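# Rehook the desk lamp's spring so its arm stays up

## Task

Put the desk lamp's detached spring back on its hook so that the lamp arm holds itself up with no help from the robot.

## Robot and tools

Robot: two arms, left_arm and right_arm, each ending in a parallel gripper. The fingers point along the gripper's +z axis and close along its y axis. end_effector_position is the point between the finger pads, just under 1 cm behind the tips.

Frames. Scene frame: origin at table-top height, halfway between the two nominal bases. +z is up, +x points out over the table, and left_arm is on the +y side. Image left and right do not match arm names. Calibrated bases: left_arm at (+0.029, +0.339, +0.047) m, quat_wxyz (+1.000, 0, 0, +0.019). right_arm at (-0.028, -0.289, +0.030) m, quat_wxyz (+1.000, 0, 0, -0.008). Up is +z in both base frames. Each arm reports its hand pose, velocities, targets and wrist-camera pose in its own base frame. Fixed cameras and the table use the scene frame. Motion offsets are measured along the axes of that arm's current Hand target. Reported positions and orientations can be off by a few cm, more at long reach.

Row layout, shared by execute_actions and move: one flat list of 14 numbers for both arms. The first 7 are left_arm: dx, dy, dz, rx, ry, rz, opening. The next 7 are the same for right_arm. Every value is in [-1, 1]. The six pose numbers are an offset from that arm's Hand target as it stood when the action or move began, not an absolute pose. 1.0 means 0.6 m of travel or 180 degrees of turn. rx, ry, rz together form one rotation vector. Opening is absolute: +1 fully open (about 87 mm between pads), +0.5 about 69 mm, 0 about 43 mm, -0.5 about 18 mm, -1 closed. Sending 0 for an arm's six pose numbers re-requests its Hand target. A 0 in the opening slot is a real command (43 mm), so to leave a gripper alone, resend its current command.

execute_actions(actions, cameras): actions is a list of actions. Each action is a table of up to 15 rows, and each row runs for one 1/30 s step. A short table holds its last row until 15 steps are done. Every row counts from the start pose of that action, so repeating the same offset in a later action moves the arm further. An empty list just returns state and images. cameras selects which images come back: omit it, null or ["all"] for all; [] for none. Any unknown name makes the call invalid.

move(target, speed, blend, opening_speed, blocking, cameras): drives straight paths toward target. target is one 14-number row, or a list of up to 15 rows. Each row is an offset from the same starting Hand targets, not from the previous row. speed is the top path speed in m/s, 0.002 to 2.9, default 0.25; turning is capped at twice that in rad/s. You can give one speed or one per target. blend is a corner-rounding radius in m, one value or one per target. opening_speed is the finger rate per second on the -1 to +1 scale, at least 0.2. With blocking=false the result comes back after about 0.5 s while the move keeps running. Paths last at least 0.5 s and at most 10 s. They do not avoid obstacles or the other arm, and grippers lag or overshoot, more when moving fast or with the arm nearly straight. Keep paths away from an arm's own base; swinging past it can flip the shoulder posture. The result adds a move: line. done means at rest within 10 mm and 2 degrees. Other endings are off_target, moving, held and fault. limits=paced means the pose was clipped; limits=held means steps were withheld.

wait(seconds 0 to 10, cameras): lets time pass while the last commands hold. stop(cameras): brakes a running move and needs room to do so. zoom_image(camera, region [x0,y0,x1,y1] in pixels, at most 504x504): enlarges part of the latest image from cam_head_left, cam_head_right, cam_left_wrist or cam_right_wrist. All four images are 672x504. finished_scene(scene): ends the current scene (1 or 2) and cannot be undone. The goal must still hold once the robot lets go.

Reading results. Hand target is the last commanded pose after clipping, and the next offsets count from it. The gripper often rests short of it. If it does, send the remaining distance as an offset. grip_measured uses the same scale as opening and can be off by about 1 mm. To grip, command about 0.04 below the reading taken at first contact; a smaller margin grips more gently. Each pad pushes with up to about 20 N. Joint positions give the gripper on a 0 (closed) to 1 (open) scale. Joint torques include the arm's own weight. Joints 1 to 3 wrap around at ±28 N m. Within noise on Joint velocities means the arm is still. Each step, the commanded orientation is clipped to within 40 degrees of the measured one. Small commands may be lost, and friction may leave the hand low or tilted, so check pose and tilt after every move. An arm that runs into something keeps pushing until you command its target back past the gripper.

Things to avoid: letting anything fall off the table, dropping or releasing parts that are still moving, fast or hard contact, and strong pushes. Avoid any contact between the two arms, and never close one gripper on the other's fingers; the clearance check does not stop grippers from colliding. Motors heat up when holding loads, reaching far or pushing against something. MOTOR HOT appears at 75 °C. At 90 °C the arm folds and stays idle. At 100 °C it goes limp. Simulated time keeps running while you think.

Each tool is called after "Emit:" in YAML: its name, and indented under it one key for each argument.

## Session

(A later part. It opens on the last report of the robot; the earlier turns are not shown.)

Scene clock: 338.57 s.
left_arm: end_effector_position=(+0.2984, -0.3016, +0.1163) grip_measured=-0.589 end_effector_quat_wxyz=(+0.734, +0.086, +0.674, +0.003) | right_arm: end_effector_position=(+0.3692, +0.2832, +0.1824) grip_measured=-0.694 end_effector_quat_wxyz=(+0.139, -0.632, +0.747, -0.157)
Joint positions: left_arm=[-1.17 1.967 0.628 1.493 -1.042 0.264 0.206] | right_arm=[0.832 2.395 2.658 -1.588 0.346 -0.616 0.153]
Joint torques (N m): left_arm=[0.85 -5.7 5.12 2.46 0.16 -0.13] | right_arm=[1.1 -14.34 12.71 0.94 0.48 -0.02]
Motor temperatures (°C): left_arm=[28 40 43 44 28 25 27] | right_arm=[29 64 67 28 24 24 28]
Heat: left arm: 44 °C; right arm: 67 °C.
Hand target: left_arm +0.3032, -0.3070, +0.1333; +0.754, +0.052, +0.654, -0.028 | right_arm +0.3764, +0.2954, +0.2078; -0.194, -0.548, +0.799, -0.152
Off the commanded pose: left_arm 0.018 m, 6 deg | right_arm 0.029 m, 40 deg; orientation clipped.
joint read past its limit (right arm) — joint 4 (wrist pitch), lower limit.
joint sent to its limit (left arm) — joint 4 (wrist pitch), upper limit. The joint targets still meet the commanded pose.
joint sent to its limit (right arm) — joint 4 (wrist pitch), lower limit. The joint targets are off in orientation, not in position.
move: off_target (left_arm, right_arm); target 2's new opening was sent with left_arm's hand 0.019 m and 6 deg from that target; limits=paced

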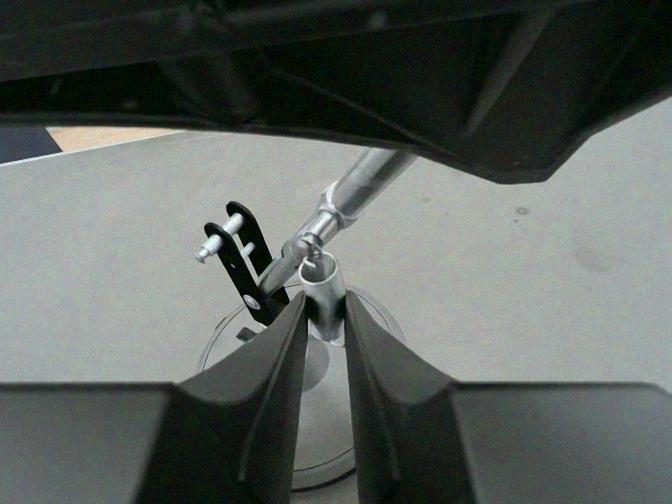

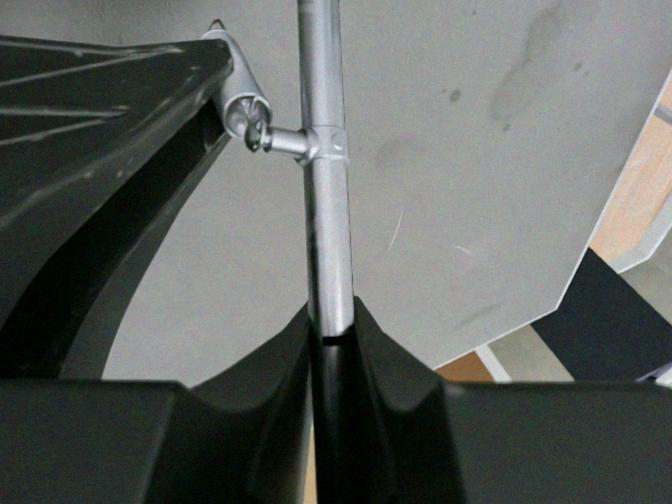

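Emit:
move:
  target: [-0.043,0.075,-0.005,0,0,0.278,-0.85,0,0,0,0,0,0,-0.74]
  speed: 0.06
  cameras: ["cam_left_wrist","cam_right_wrist"]

Emit:
zoom_image:
  camera: "cam_left_wrist"
  region: [230, 200, 430, 400]

Scene clock: 365.20 s.
left_arm: end_effector_position=(+0.3008, -0.2712, +0.1330) grip_measured=-0.588 end_effector_quat_wxyz=(+0.667, +0.374, +0.568, +0.303) | right_arm: end_effector_position=(+0.3687, +0.2839, +0.1823) grip_measured=-0.695 end_effector_quat_wxyz=(+0.139, -0.633, +0.745, -0.158)
Joint positions: left_arm=[-1.162 1.956 0.601 1.493 -1.001 1.127 0.206] | right_arm=[0.835 2.395 2.658 -1.588 0.35 -0.616 0.152]
Joint torques (N m): left_arm=[0.94 -9.68 3.47 2.45 -0.16 -0.04] | right_arm=[0.77 -14.43 12.7 0.94 0.41 -0.02]
Motor temperatures (°C): left_arm=[28 42 42 45 28 25 28] | right_arm=[28 64 68 29 24 24 28]
Heat: left arm: 45 °C; right arm: 68 °C.
Hand target: left_arm +0.3016, -0.2626, +0.1602; +0.695, +0.324, +0.571, +0.293 | right_arm +0.3766, +0.2953, +0.2078; -0.194, -0.548, +0.799, -0.152
Off the commanded pose: left_arm 0.029 m, 7 deg | right_arm 0.029 m, 40 deg; orientation clipped.
joint read past its limit (right arm) — joint 4 (wrist pitch), lower limit.
joint sent to its limit (right arm) — joint 4 (wrist pitch), lower limit. The joint targets are off in orientation, not in position.
move: off_target (left_arm, right_arm); limits=paced

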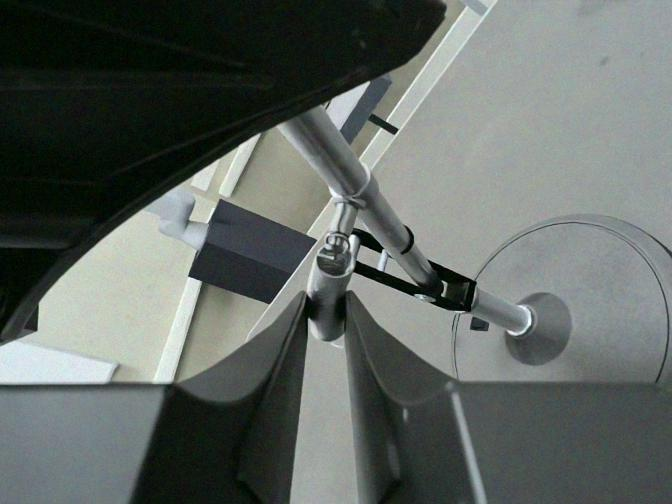

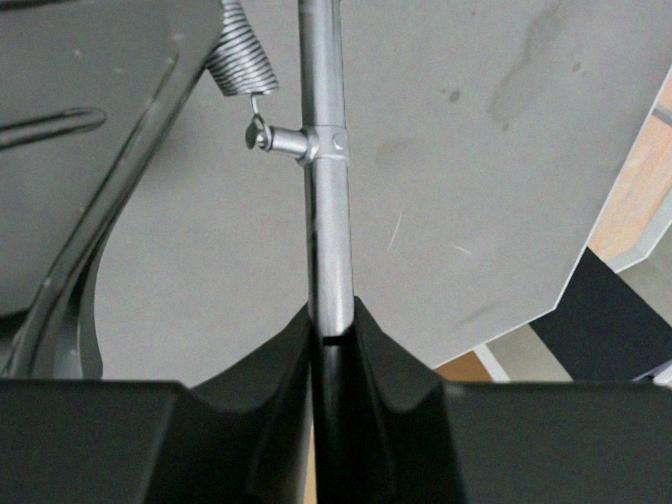

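Scaled by 2.520 from the camera's image (finer frame: 960x720).

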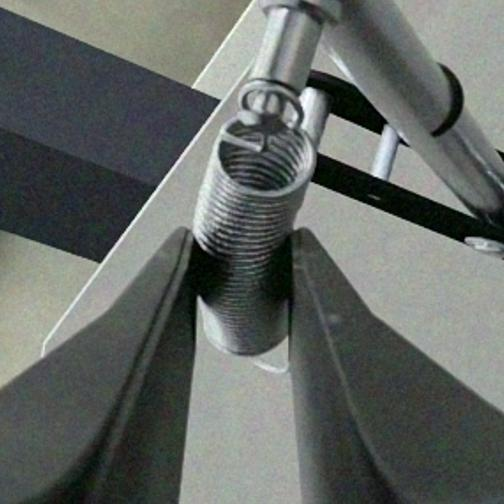

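Emit:
move:
  target: [-0.007,0.027,-0.01,0,0,0,-0.85,0.005,0,0.041,0,0,0,-0.74]
  speed: 0.06
  cameras: ["cam_left_wrist","cam_right_wrist"]

Emit:
zoom_image:
  camera: "cam_left_wrist"
  region: [230, 200, 430, 400]

Scene clock: 392.50 s.
left_arm: end_effector_position=(+0.2977, -0.2670, +0.1450) grip_measured=-0.588 end_effector_quat_wxyz=(+0.668, +0.383, +0.563, +0.300) | right_arm: end_effector_position=(+0.3673, +0.2829, +0.1788) grip_measured=-0.700 end_effector_quat_wxyz=(+0.133, -0.631, +0.748, -0.159)
Joint positions: left_arm=[-1.162 1.878 0.574 1.434 -0.983 1.128 0.206] | right_arm=[0.835 2.395 2.644 -1.588 0.35 -0.607 0.15]
Joint torques (N m): left_arm=[-0.08 -10.09 3.55 2.47 -0.43 -0.06] | right_arm=[-0.8 -15.43 4.88 0.93 0.32 0.12]
Motor temperatures (°C): left_arm=[28 47 42 45 28 25 28] | right_arm=[28 65 67 29 24 24 28]
Heat: left arm: 47 °C; right arm: 67 °C.
Hand target: left_arm +0.2943, -0.2552, +0.1746; +0.695, +0.324, +0.571, +0.293 | right_arm +0.3720, +0.2817, +0.1876; -0.193, -0.548, +0.799, -0.152
Off the commanded pose: left_arm 0.032 m, 8 deg | right_arm 0.010 m, 39 deg.
joint read past its limit (right arm) — joint 4 (wrist pitch), lower limit.
joint sent to its limit (right arm) — joint 4 (wrist pitch), lower limit. The joint targets are off in orientation, not in position.
move: off_target (left_arm, right_arm)

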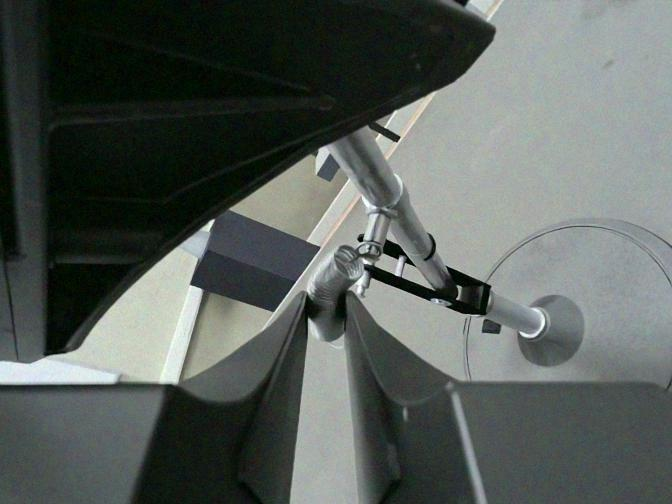

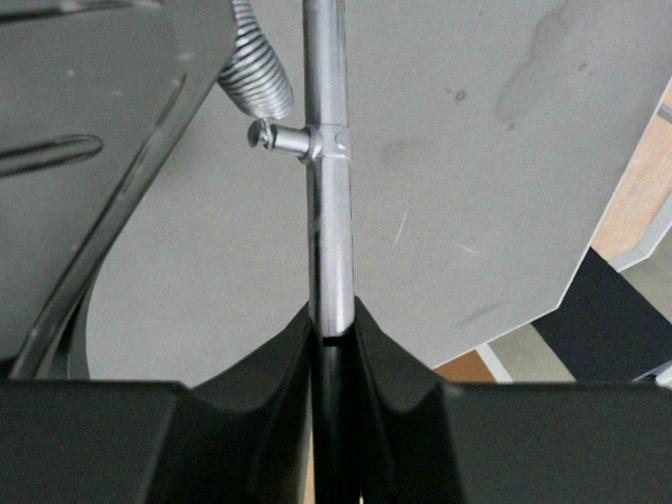

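Scaled by 2.520 from the camera's image (finer frame: 960x720).

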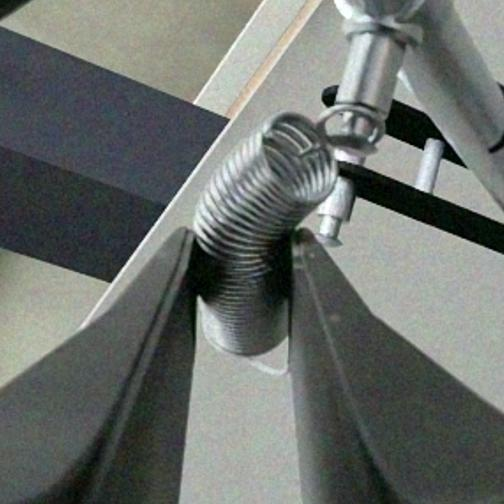

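Emit:
move:
  target: [0.0,-0.014,0.012,0,0,0,-0.85,0,0,0,0,0,0,-0.74]
  speed: 0.05
  cameras: ["cam_left_wrist"]

Emit:
zoom_image:
  camera: "cam_left_wrist"
  region: [280, 240, 420, 380]

Scene clock: 404.30 s.
left_arm: end_effector_position=(+0.2977, -0.2672, +0.1447) grip_measured=-0.588 end_effector_quat_wxyz=(+0.667, +0.384, +0.563, +0.300) | right_arm: end_effector_position=(+0.3672, +0.2828, +0.1788) grip_measured=-0.700 end_effector_quat_wxyz=(+0.133, -0.630, +0.748, -0.159)
Joint positions: left_arm=[-1.162 1.878 0.574 1.432 -0.982 1.128 0.206] | right_arm=[0.835 2.395 2.644 -1.588 0.35 -0.606 0.15]
Joint torques (N m): left_arm=[1.05 -7.24 5.63 2.53 -0.32 -0.12] | right_arm=[-0.79 -15.38 4.93 0.92 0.31 0.1]
Motor temperatures (°C): left_arm=[28 47 42 44 28 25 28] | right_arm=[28 66 61 29 24 24 28]
Heat: left arm: 47 °C; right arm: 66 °C.
Hand target: left_arm +0.3017, -0.2612, +0.1690; +0.695, +0.324, +0.571, +0.293 | right_arm +0.3720, +0.2817, +0.1877; -0.193, -0.548, +0.799, -0.152
Off the commanded pose: left_arm 0.025 m, 8 deg | right_arm 0.010 m, 39 deg.
joint read past its limit (right arm) — joint 4 (wrist pitch), lower limit.
joint sent to its limit (right arm) — joint 4 (wrist pitch), lower limit. The joint targets are off in orientation, not in position.
move: off_target (left_arm, right_arm)

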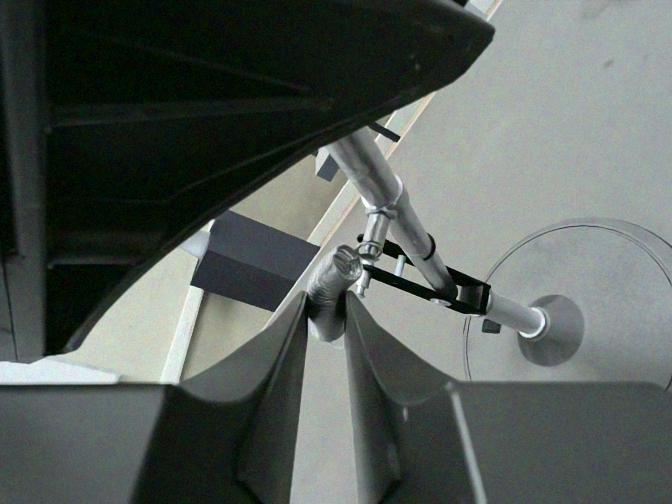

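Scaled by 3.600 from the camera's image (finer frame: 960x720).

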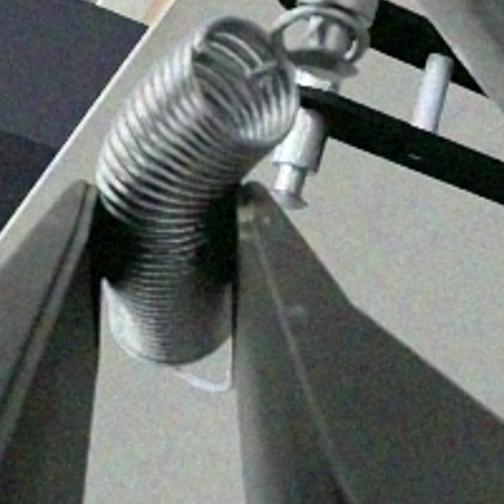

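Emit:
move:
  target: [0,0,0,0,0,0,-0.85,0.02,0.002,0.057,0,-0.04,0,-0.73]
  speed: 0.05
  cameras: ["cam_left_wrist","cam_right_wrist"]

Emit:
zoom_image:
  camera: "cam_left_wrist"
  region: [280, 200, 460, 380]

Scene clock: 416.93 s.
left_arm: end_effector_position=(+0.2978, -0.2726, +0.1430) grip_measured=-0.588 end_effector_quat_wxyz=(+0.669, +0.396, +0.557, +0.292) | right_arm: end_effector_position=(+0.3575, +0.2731, +0.1649) grip_measured=-0.699 end_effector_quat_wxyz=(+0.113, -0.603, +0.783, -0.108)
Joint positions: left_arm=[-1.162 1.878 0.574 1.418 -0.953 1.121 0.206] | right_arm=[0.793 2.335 2.513 -1.55 0.243 -0.544 0.15]
Joint torques (N m): left_arm=[1.03 -7.38 5.61 2.61 -0.6 -0.12] | right_arm=[-2.88 -13.56 4 0.52 0.23 -0.06]
Motor temperatures (°C): left_arm=[28 46 42 45 28 25 28] | right_arm=[28 68 58 28 24 24 28]
Heat: left arm: 46 °C; right arm: 68 °C.
Hand target: left_arm +0.3017, -0.2612, +0.1690; +0.695, +0.324, +0.571, +0.293 | right_arm +0.3622, +0.2568, +0.1632; -0.143, -0.557, +0.810, -0.118
Off the commanded pose: left_arm 0.029 m, 9 deg | right_arm 0.017 m, 30 deg.
joint sent to its limit (right arm) — joint 4 (wrist pitch), lower limit. The joint targets are off in orientation, not in position.
move: off_target (left_arm, right_arm)

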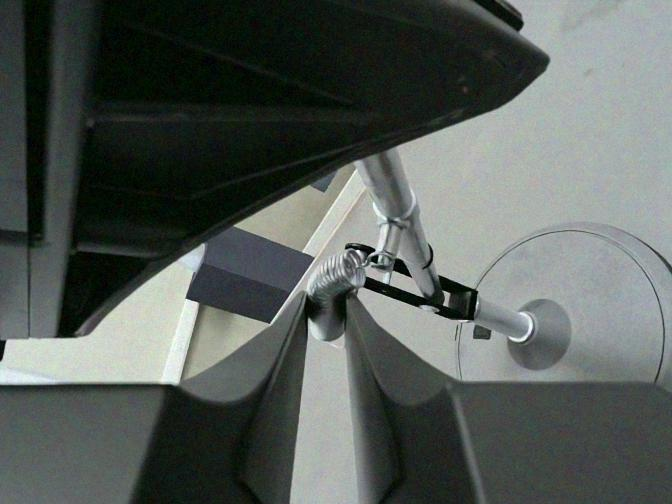

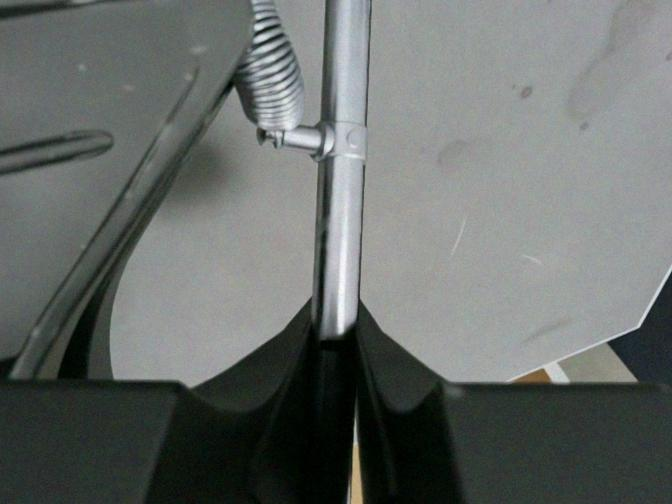

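Scaled by 2.800 from the camera's image (finer frame: 960x720).

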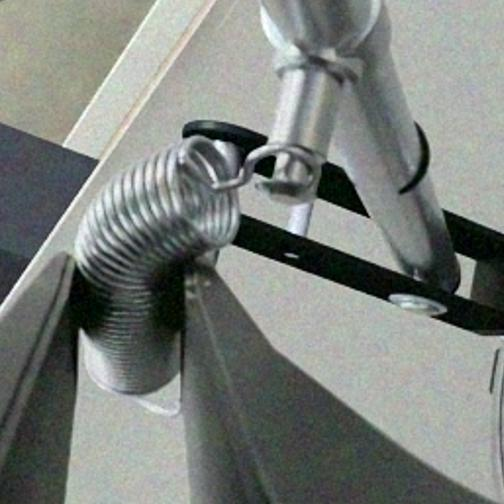

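Emit:
move:
  target: [0.016,-0.023,-0.02,0,0,0.167,-0.85,0,0,0,0,0,0,-0.73]
  speed: 0.06
  cameras: ["cam_left_wrist","cam_right_wrist"]

Emit:
zoom_image:
  camera: "cam_left_wrist"
  region: [260, 200, 440, 380]

Scene clock: 438.70 s.
left_arm: end_effector_position=(+0.2942, -0.2722, +0.1391) grip_measured=-0.589 end_effector_quat_wxyz=(+0.573, +0.518, +0.452, +0.446) | right_arm: end_effector_position=(+0.3572, +0.2729, +0.1643) grip_measured=-0.699 end_effector_quat_wxyz=(+0.112, -0.599, +0.786, -0.103)
Joint positions: left_arm=[-1.183 1.985 0.59 1.493 -0.988 1.598 0.206] | right_arm=[0.789 2.335 2.512 -1.55 0.234 -0.535 0.151]
Joint torques (N m): left_arm=[-0.32 -5.86 4.14 2.57 -0.67 -0.12] | right_arm=[-2.63 -13.59 4.07 0.51 0.28 -0.15]
Motor temperatures (°C): left_arm=[28 45 43 47 28 25 28] | right_arm=[29 71 54 28 23 24 28]
Heat: left arm: 47 °C; right arm: 71 °C.
Hand target: left_arm +0.2922, -0.2609, +0.1507; +0.595, +0.461, +0.467, +0.464 | right_arm +0.3621, +0.2568, +0.1634; -0.143, -0.557, +0.810, -0.117
Off the commanded pose: left_arm 0.016 m, 8 deg | right_arm 0.017 m, 30 deg.
joint sent to its limit (left arm) — joint 4 (wrist pitch), upper limit. The joint targets are off in orientation, not in position.
joint sent to its limit (right arm) — joint 4 (wrist pitch), lower limit. The joint targets are off in orientation, not in position.
move: off_target (left_arm, right_arm)

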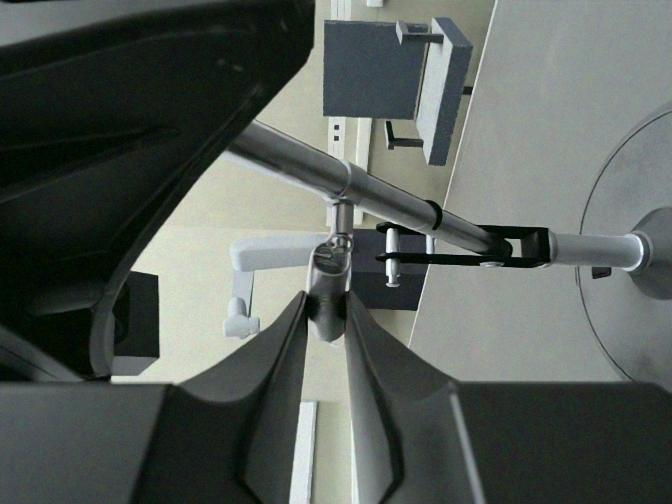

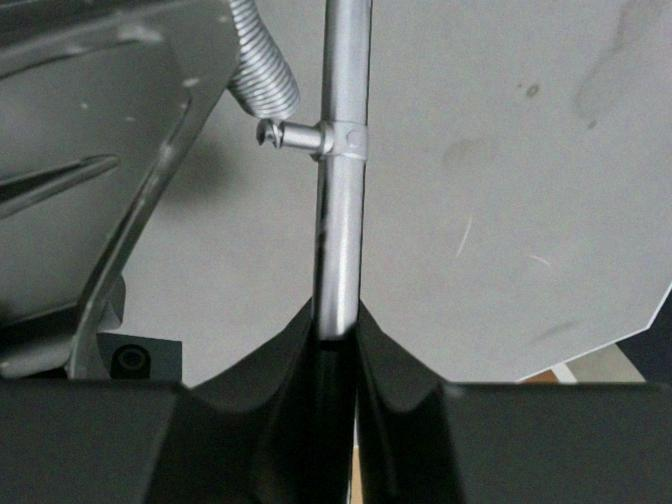

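Scaled by 2.800 from the camera's image (finer frame: 960x720).

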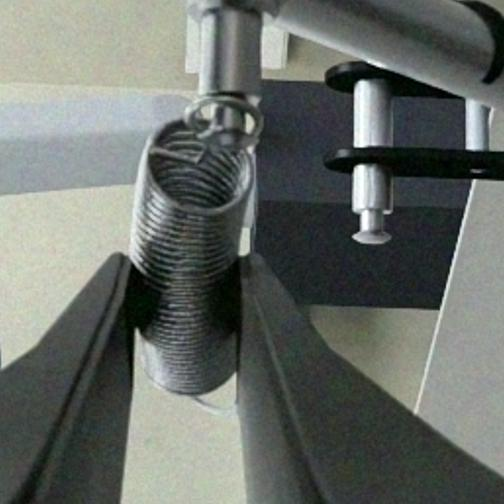

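Emit:
move:
  target: [-0.017,-0.029,-0.005,0,0,0,-0.85,0.065,0.003,0.095,0,-0.1,0,-0.73]
  speed: 0.06
  cameras: ["cam_left_wrist","cam_right_wrist"]

Emit:
zoom_image:
  camera: "cam_left_wrist"
  region: [260, 200, 440, 380]

Scene clock: 457.23 s.
left_arm: end_effector_position=(+0.2895, -0.2929, +0.1172) grip_measured=-0.589 end_effector_quat_wxyz=(+0.569, +0.540, +0.441, +0.436) | right_arm: end_effector_position=(+0.3489, +0.2328, +0.1099) grip_measured=-0.715 end_effector_quat_wxyz=(+0.023, -0.555, +0.831, -0.009)
Joint positions: left_arm=[-1.214 2.072 0.634 1.488 -0.981 1.58 0.206] | right_arm=[0.648 2.301 2.261 -1.485 0.021 -0.53 0.143]
Joint torques (N m): left_arm=[0.43 -7.27 3.95 2.65 -0.98 -0.2] | right_arm=[-2.44 -16.54 4.79 -0.37 0.37 -0.68]
Motor temperatures (°C): left_arm=[27 44 42 48 28 25 28] | right_arm=[29 72 51 28 23 24 28]
Heat: left arm: 48 °C; right arm: 72 °C.
Hand target: left_arm +0.2899, -0.2732, +0.1346; +0.595, +0.461, +0.467, +0.463 | right_arm +0.3415, +0.2036, +0.1243; -0.014, -0.568, +0.822, -0.029
Off the commanded pose: left_arm 0.026 m, 11 deg | right_arm 0.033 m, 5 deg.
joint sent to its limit (left arm) — joint 4 (wrist pitch), upper limit. The joint targets are off in orientation, not in position.
joint sent to its limit (right arm) — joint 4 (wrist pitch), lower limit. The joint targets still meet the commanded pose.
move: off_target (left_arm, right_arm)

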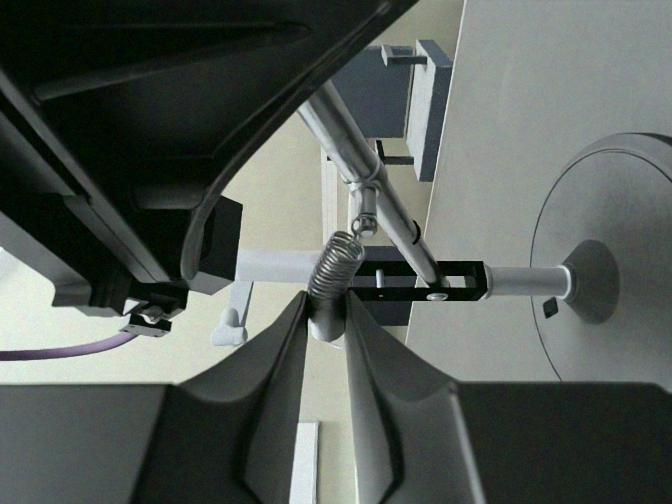

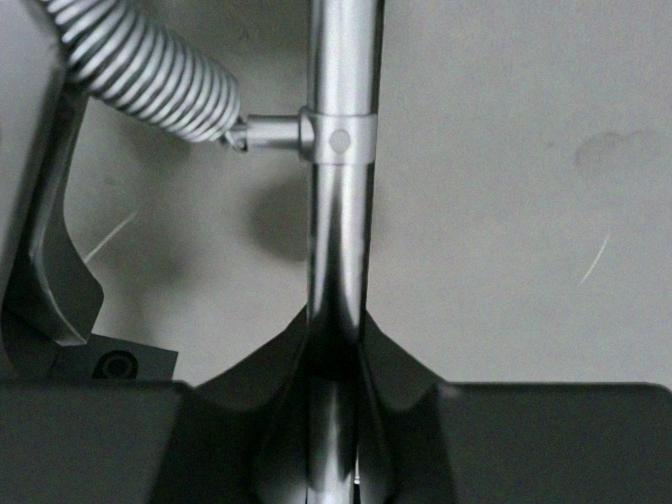

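Scaled by 2.800 from the camera's image (finer frame: 960x720).

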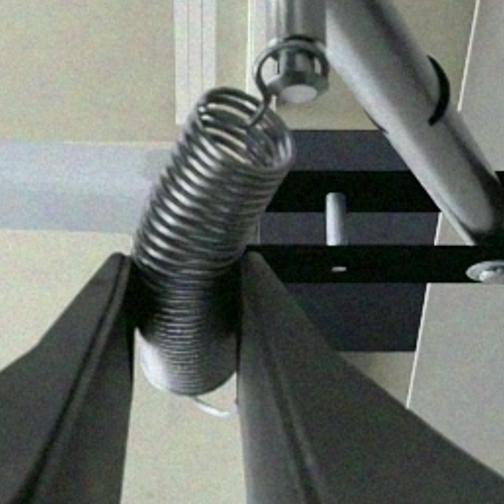

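Emit:
move:
  target: [0.052,0.014,0.015,0,0,0,-0.85,-0.02,0.005,0.02,0,0,0,-0.73]
  speed: 0.05
  cameras: ["cam_left_wrist"]

Emit:
zoom_image:
  camera: "cam_left_wrist"
  region: [260, 220, 420, 380]

Scene clock: 467.50 s.
left_arm: end_effector_position=(+0.2929, -0.2870, +0.1102) grip_measured=-0.589 end_effector_quat_wxyz=(+0.574, +0.565, +0.423, +0.416) | right_arm: end_effector_position=(+0.3492, +0.2328, +0.1099) grip_measured=-0.715 end_effector_quat_wxyz=(+0.024, -0.556, +0.831, -0.009)
Joint positions: left_arm=[-1.181 2.046 0.567 1.485 -0.88 1.559 0.205] | right_arm=[0.647 2.301 2.261 -1.485 0.021 -0.532 0.143]
Joint torques (N m): left_arm=[3.82 -10 1.8 2.74 -1.32 -0.24] | right_arm=[-0.87 -11.43 8.39 -0.36 0.38 -0.45]
Motor temperatures (°C): left_arm=[27 45 41 49 29 25 28] | right_arm=[29 75 51 28 23 24 28]
Heat: left arm: 49 °C; right arm: 75 °C. Fold the right arm in close to its base, or ease its load, before you think long.
Hand target: left_arm +0.3019, -0.2423, +0.1400; +0.595, +0.461, +0.467, +0.464 | right_arm +0.3431, +0.2151, +0.1116; -0.014, -0.568, +0.822, -0.029
Off the commanded pose: left_arm 0.054 m, 14 deg | right_arm 0.019 m, 5 deg.
MOTOR HOT: joint 2 (shoulder) of the right arm reports 75 °C; the controller's stop level is 90 °C. To cool a motor, set the load down, stop pushing, or move to a pose that needs little force.
joint sent to its limit (left arm) — joint 4 (wrist pitch), upper limit. The joint targets are off in position and orientation.
joint sent to its limit (right arm) — joint 4 (wrist pitch), lower limit. The joint targets still meet the commanded pose.
move: off_target (left_arm, right_arm)

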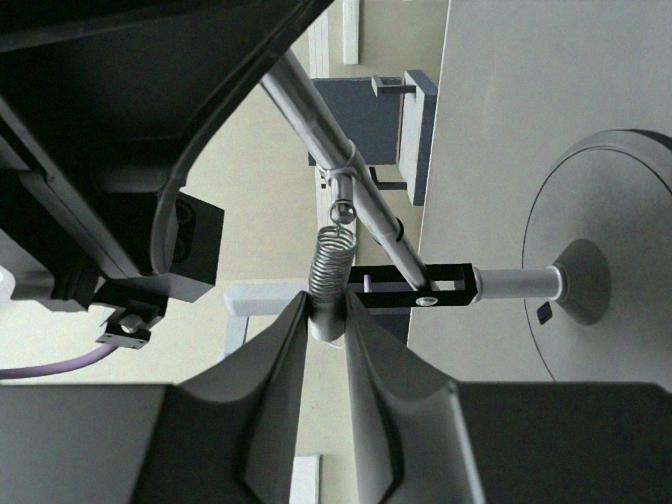

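Scaled by 3.150 from the camera's image (finer frame: 960x720).

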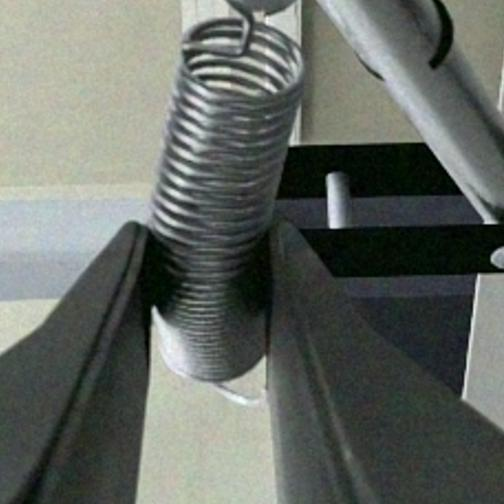

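Emit:
move:
  target: [0.004,0.004,-0.028,0,0,0,-0.85,0,0,0,0,0,0,-0.73]
  speed: 0.06
  cameras: ["cam_left_wrist"]

Emit:
zoom_image:
  camera: "cam_left_wrist"
  region: [260, 220, 420, 380]

Scene clock: 473.07 s.
left_arm: end_effector_position=(+0.2855, -0.2805, +0.1107) grip_measured=-0.591 end_effector_quat_wxyz=(+0.575, +0.567, +0.424, +0.411) | right_arm: end_effector_position=(+0.3470, +0.2364, +0.1088) grip_measured=-0.716 end_effector_quat_wxyz=(+0.023, -0.558, +0.830, -0.003)
Joint positions: left_arm=[-1.194 2.016 0.525 1.487 -0.887 1.545 0.204] | right_arm=[0.652 2.303 2.261 -1.484 0.008 -0.532 0.142]
Joint torques (N m): left_arm=[1.18 -9.85 1.5 2.72 -1.6 -0.21] | right_arm=[-1.24 -11.66 8.4 -0.38 0.5 -0.46]
Motor temperatures (°C): left_arm=[28 46 41 50 29 25 28] | right_arm=[28 73 51 27 23 24 28]
Heat: left arm: 50 °C; right arm: 73 °C. Fold the right arm in close to its base, or ease its load, before you think long.
Hand target: left_arm +0.2854, -0.2376, +0.1398; +0.595, +0.461, +0.467, +0.464 | right_arm +0.3430, +0.2151, +0.1116; -0.014, -0.568, +0.822, -0.029
Off the commanded pose: left_arm 0.052 m, 15 deg | right_arm 0.022 m, 5 deg.
MOTOR HOT: still on. Joint 2 (shoulder) of the right arm reports 73 °C.
joint sent to its limit (left arm) — joint 4 (wrist pitch), upper limit. The joint targets are off in position and orientation.
move: off_target (left_arm, right_arm)

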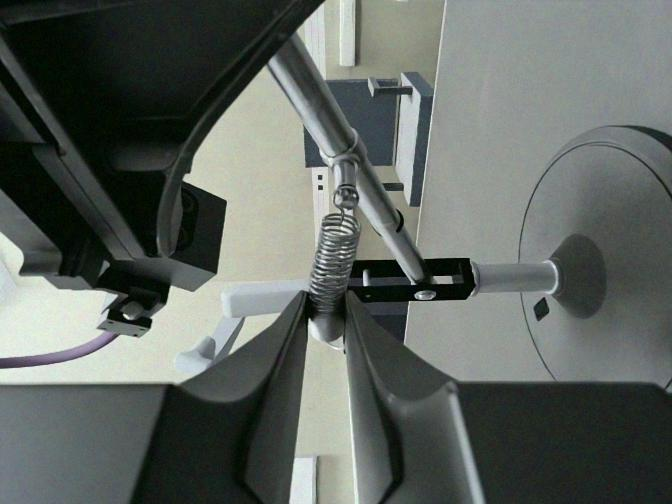

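Scaled by 3.150 from the camera's image (finer frame: 960x720).

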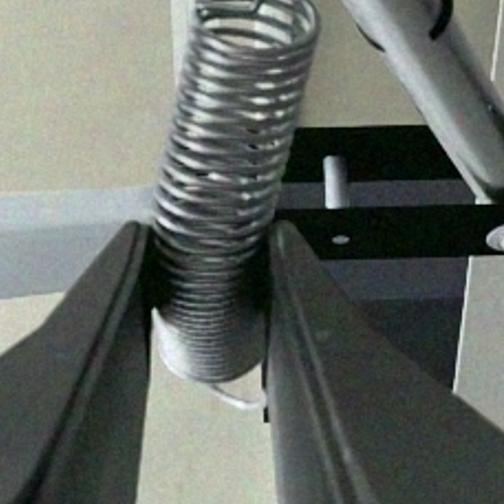

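Emit:
move:
  target: [0.045,0.0,-0.006,0,0,0,-0.9,0,0,0,0,0,0,-0.73]
  speed: 0.06
  cameras: ["cam_left_wrist"]

Emit:
zoom_image:
  camera: "cam_left_wrist"
  region: [260, 220, 420, 380]

Scene clock: 484.57 s.
left_arm: end_effector_position=(+0.2771, -0.2662, +0.1096) grip_measured=-0.594 end_effector_quat_wxyz=(+0.580, +0.577, +0.421, +0.392) | right_arm: end_effector_position=(+0.3428, +0.2447, +0.1066) grip_measured=-0.718 end_effector_quat_wxyz=(+0.023, -0.562, +0.827, +0.011)
Joint positions: left_arm=[-1.192 1.953 0.433 1.49 -0.847 1.512 0.203] | right_arm=[0.662 2.307 2.261 -1.477 -0.02 -0.532 0.141]
Joint torques (N m): left_arm=[3.84 -8.9 0.8 2.72 -1.75 -0.23] | right_arm=[-2.06 -12.11 8.46 -0.43 0.8 -0.46]
Motor temperatures (°C): left_arm=[28 48 40 51 31 25 29] | right_arm=[28 72 52 27 24 24 28]
Heat: left arm: 51 °C; right arm: 72 °C. Fold the right arm in close to its base, or ease its load, before you think long.
Hand target: left_arm +0.2855, -0.2107, +0.1359; +0.595, +0.461, +0.467, +0.463 | right_arm +0.3430, +0.2152, +0.1115; -0.014, -0.568, +0.822, -0.029
Off the commanded pose: left_arm 0.062 m, 17 deg | right_arm 0.030 m, 6 deg.
MOTOR HOT: still on. Joint 2 (shoulder) of the right arm reports 72 °C.
joint sent to its limit (left arm) — joint 4 (wrist pitch), upper limit. The joint targets are off in position and orientation.
move: off_target (left_arm, right_arm)

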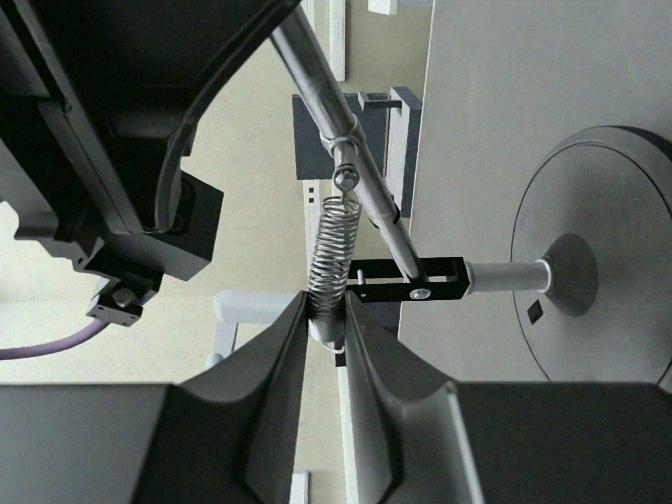

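Scaled by 3.150 from the camera's image (finer frame: 960x720).

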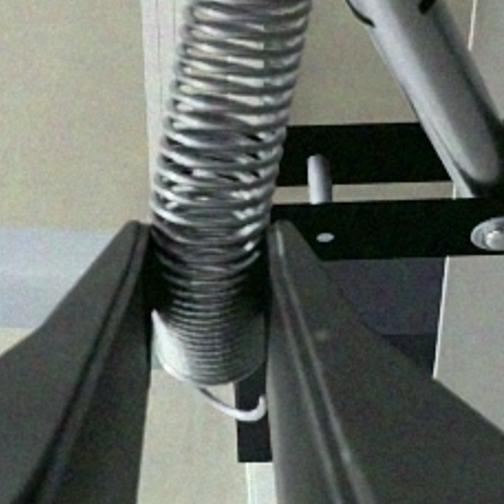

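Emit:
move:
  target:
    - [0,0,0,0,0,0,-0.9,-0.048,0.019,-0.043,0,0,0,-0.73]
  speed: 0.06
  cameras: ["cam_left_wrist"]

Emit:
zoom_image:
  camera: "cam_left_wrist"
  region: [260, 220, 420, 380]

Scene clock: 493.53 s.
left_arm: end_effector_position=(+0.2775, -0.2578, +0.1112) grip_measured=-0.594 end_effector_quat_wxyz=(+0.577, +0.566, +0.434, +0.398) | right_arm: end_effector_position=(+0.3399, +0.2620, +0.1157) grip_measured=-0.720 end_effector_quat_wxyz=(+0.039, -0.570, +0.821, +0.000)
Joint positions: left_arm=[-1.189 1.942 0.423 1.493 -0.876 1.501 0.203] | right_arm=[0.707 2.326 2.332 -1.5 0.008 -0.508 0.14]
Joint torques (N m): left_arm=[3.7 -8.39 1.4 2.66 -1.49 -0.11] | right_arm=[-0.88 -14.57 11.08 -0.18 0.55 -0.15]
Motor temperatures (°C): left_arm=[28 48 40 52 32 25 29] | right_arm=[28 70 53 27 24 24 28]
Heat: left arm: 52 °C; right arm: 70 °C.
Hand target: left_arm +0.2855, -0.2107, +0.1358; +0.595, +0.461, +0.467, +0.464 | right_arm +0.3423, +0.2477, +0.1352; -0.014, -0.568, +0.822, -0.029
Off the commanded pose: left_arm 0.054 m, 15 deg | right_arm 0.024 m, 7 deg.
MOTOR HOT: cleared for the motors of the right arm.
joint sent to its limit (left arm) — joint 4 (wrist pitch), upper limit. The joint targets are off in position and orientation.
joint sent to its limit (right arm) — joint 4 (wrist pitch), lower limit. The joint targets are off in orientation, not in position.
move: off_target (left_arm, right_arm)

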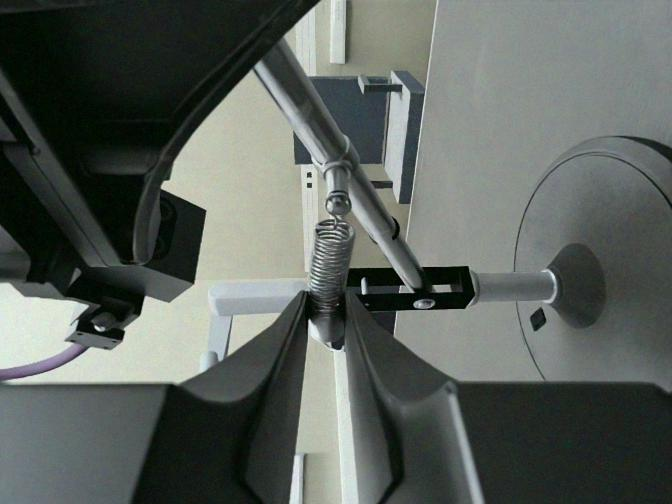

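Scaled by 3.150 from the camera's image (finer frame: 960x720).

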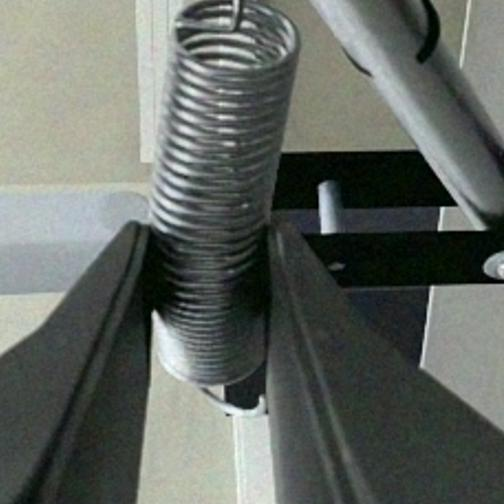

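Emit:
move:
  target: [0,0.07,0,0,0,0,-0.9,0,0,0,0,0,0,-0.73]
  speed: 0.08
  cameras: ["cam_left_wrist","cam_right_wrist"]

Emit:
zoom_image:
  camera: "cam_left_wrist"
  region: [260, 220, 440, 400]

Scene clock: 502.30 s.
left_arm: end_effector_position=(+0.2742, -0.2520, +0.1335) grip_measured=-0.594 end_effector_quat_wxyz=(+0.576, +0.572, +0.413, +0.412) | right_arm: end_effector_position=(+0.3396, +0.2666, +0.1188) grip_measured=-0.720 end_effector_quat_wxyz=(+0.046, -0.572, +0.819, +0.002)
Joint positions: left_arm=[-1.189 1.837 0.392 1.451 -0.864 1.571 0.203] | right_arm=[0.714 2.326 2.346 -1.5 0.005 -0.505 0.14]
Joint torques (N m): left_arm=[3.38 -9.94 2.69 3.1 -1.53 0.08] | right_arm=[-1.55 -14.53 9.76 -0.17 0.57 -0.17]
Motor temperatures (°C): left_arm=[28 48 39 51 32 25 29] | right_arm=[28 71 54 27 24 24 28]
Heat: left arm: 51 °C; right arm: 71 °C.
Hand target: left_arm +0.2804, -0.2045, +0.1771; +0.595, +0.461, +0.468, +0.464 | right_arm +0.3424, +0.2477, +0.1353; -0.014, -0.568, +0.822, -0.029
Off the commanded pose: left_arm 0.065 m, 16 deg | right_arm 0.025 m, 8 deg.
joint sent to its limit (left arm) — joint 4 (wrist pitch), upper limit. The joint targets are off in position, not in orientation.
joint sent to its limit (right arm) — joint 4 (wrist pitch), lower limit. The joint targets are off in orientation, not in position.
move: off_target (left_arm, right_arm)

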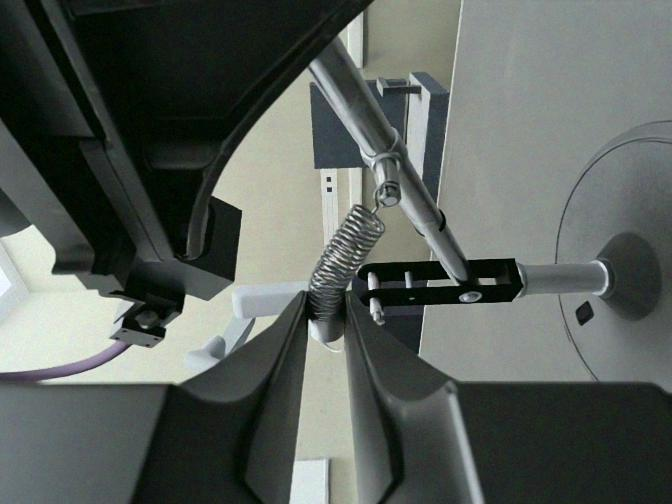

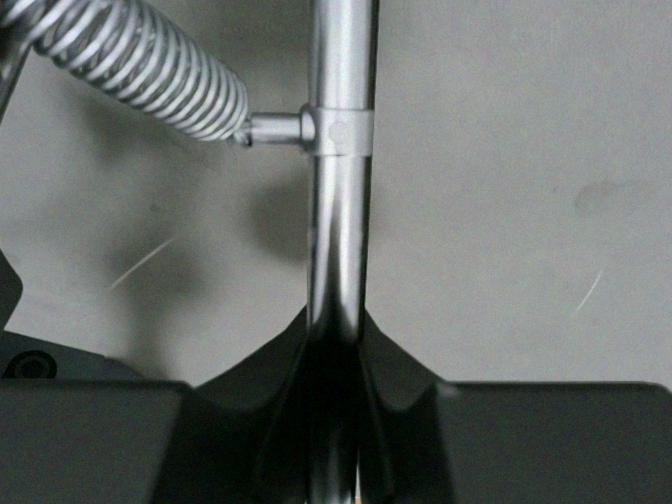

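Scaled by 2.800 from the camera's image (finer frame: 960x720).

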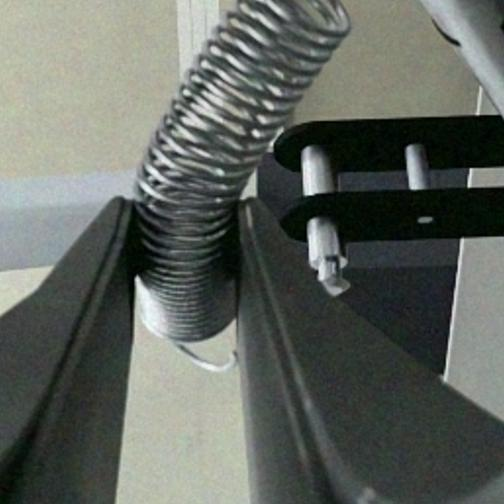

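Emit:
move:
  target:
    - [0.004,-0.05,0.0,0,0,0,-0.9,0,0,0,0,0,0,-0.73]
    - [0.004,-0.05,0.022,0,0,0,-0.9,0,0,0,0,0,0,-0.73]
  speed: 0.06
  cameras: ["cam_left_wrist"]

Emit:
zoom_image:
  camera: "cam_left_wrist"
  region: [280, 260, 400, 380]

Scene clock: 509.87 s.
left_arm: end_effector_position=(+0.2826, -0.2525, +0.1244) grip_measured=-0.594 end_effector_quat_wxyz=(+0.579, +0.572, +0.419, +0.402) | right_arm: end_effector_position=(+0.3395, +0.2666, +0.1188) grip_measured=-0.720 end_effector_quat_wxyz=(+0.046, -0.572, +0.819, +0.002)
Joint positions: left_arm=[-1.157 1.874 0.401 1.463 -0.826 1.538 0.203] | right_arm=[0.714 2.326 2.346 -1.5 0.005 -0.504 0.14]
Joint torques (N m): left_arm=[4.79 -5.76 3.47 3 -1.46 -0.18] | right_arm=[-1.54 -14.53 9.77 -0.15 0.57 -0.18]
Motor temperatures (°C): left_arm=[28 49 39 52 32 25 29] | right_arm=[28 71 54 27 24 24 28]
Heat: left arm: 52 °C; right arm: 71 °C.
Hand target: left_arm +0.2973, -0.2082, +0.1491; +0.595, +0.461, +0.467, +0.463 | right_arm +0.3424, +0.2477, +0.1353; -0.014, -0.568, +0.822, -0.029
Off the commanded pose: left_arm 0.053 m, 16 deg | right_arm 0.025 m, 8 deg.
joint sent to its limit (left arm) — joint 4 (wrist pitch), upper limit. The joint targets are off in position and orientation.
joint sent to its limit (right arm) — joint 4 (wrist pitch), lower limit. The joint targets are off in orientation, not in position.
move: off_target (left_arm, right_arm)

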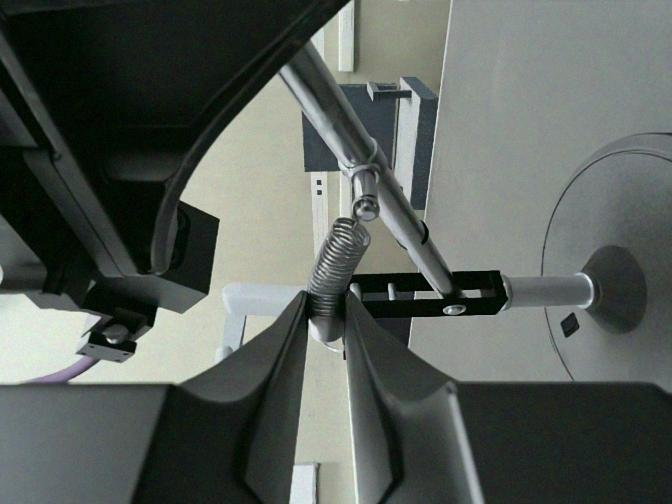

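Scaled by 4.200 from the camera's image (finer frame: 960x720).

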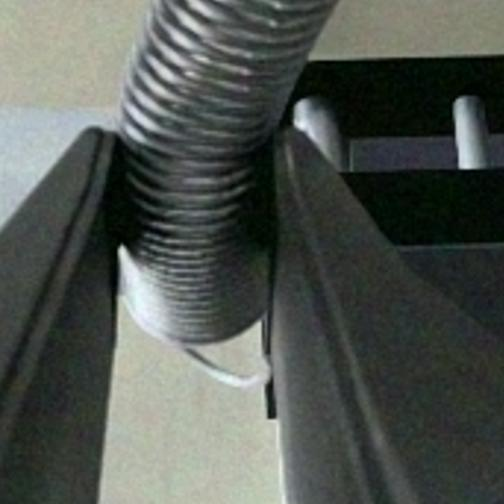

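Emit:
move:
  target:
    - [0,0,-0.03,0,0,0,-0.9,0,0,0,0,0,0,-0.73]
    - [0,-0.02,-0.025,0,0,0,-0.9,0,0,0,0,0,0,-0.73]
    - [0.0066,-0.023,0.004,0,0,0,-0.9,0,0,0,0,0,0,-0.73]
  speed: 0.06
  cameras: ["cam_left_wrist"]

Emit:
zoom_image:
  camera: "cam_left_wrist"
  region: [280, 260, 400, 380]

Scene clock: 518.93 s.
left_arm: end_effector_position=(+0.2864, -0.2524, +0.1180) grip_measured=-0.594 end_effector_quat_wxyz=(+0.582, +0.568, +0.427, +0.396) | right_arm: end_effector_position=(+0.3395, +0.2666, +0.1188) grip_measured=-0.721 end_effector_quat_wxyz=(+0.046, -0.572, +0.819, +0.002)
Joint positions: left_arm=[-1.145 1.907 0.408 1.485 -0.817 1.514 0.203] | right_arm=[0.714 2.326 2.346 -1.5 0.005 -0.504 0.14]
Joint torques (N m): left_arm=[5.15 -5.44 2.96 2.77 -1.43 -0.23] | right_arm=[-1.54 -14.56 9.78 -0.16 0.58 -0.18]
Motor temperatures (°C): left_arm=[28 47 39 53 33 25 29] | right_arm=[28 71 54 27 24 24 28]
Heat: left arm: 53 °C; right arm: 71 °C.
Hand target: left_arm +0.3019, -0.2065, +0.1353; +0.595, +0.461, +0.467, +0.464 | right_arm +0.3424, +0.2477, +0.1353; -0.014, -0.568, +0.822, -0.029
Off the commanded pose: left_arm 0.051 m, 15 deg | right_arm 0.025 m, 8 deg.
joint sent to its limit (left arm) — joint 4 (wrist pitch), upper limit. The joint targets are off in position and orientation.
joint sent to its limit (right arm) — joint 4 (wrist pitch), lower limit. The joint targets are off in orientation, not in position.
move: off_target (left_arm, right_arm)

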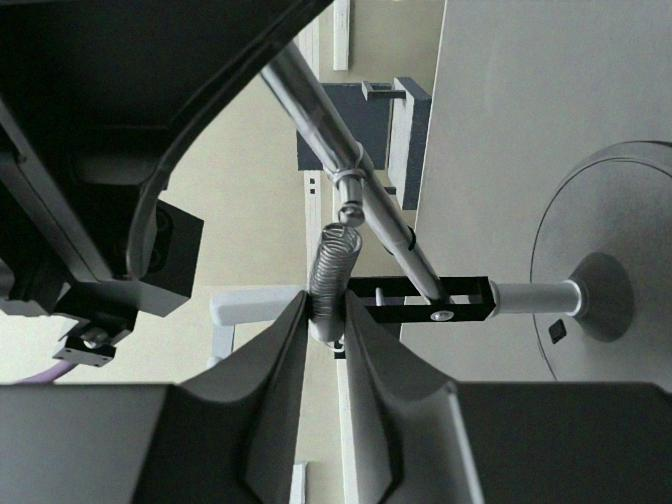

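Scaled by 4.200 from the camera's image (finer frame: 960x720).

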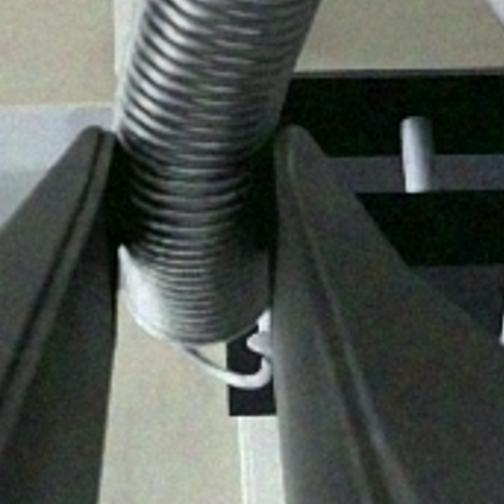

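Emit:
zoom_image:
  camera: "cam_left_wrist"
  region: [315, 325, 360, 370]

Scaled by 11.200 from the camera's image (finer frame: 960x720).

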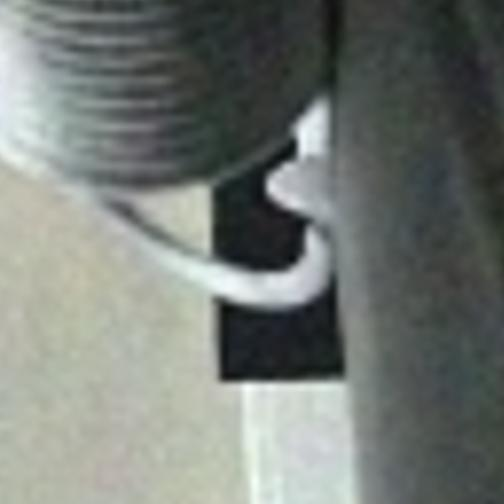

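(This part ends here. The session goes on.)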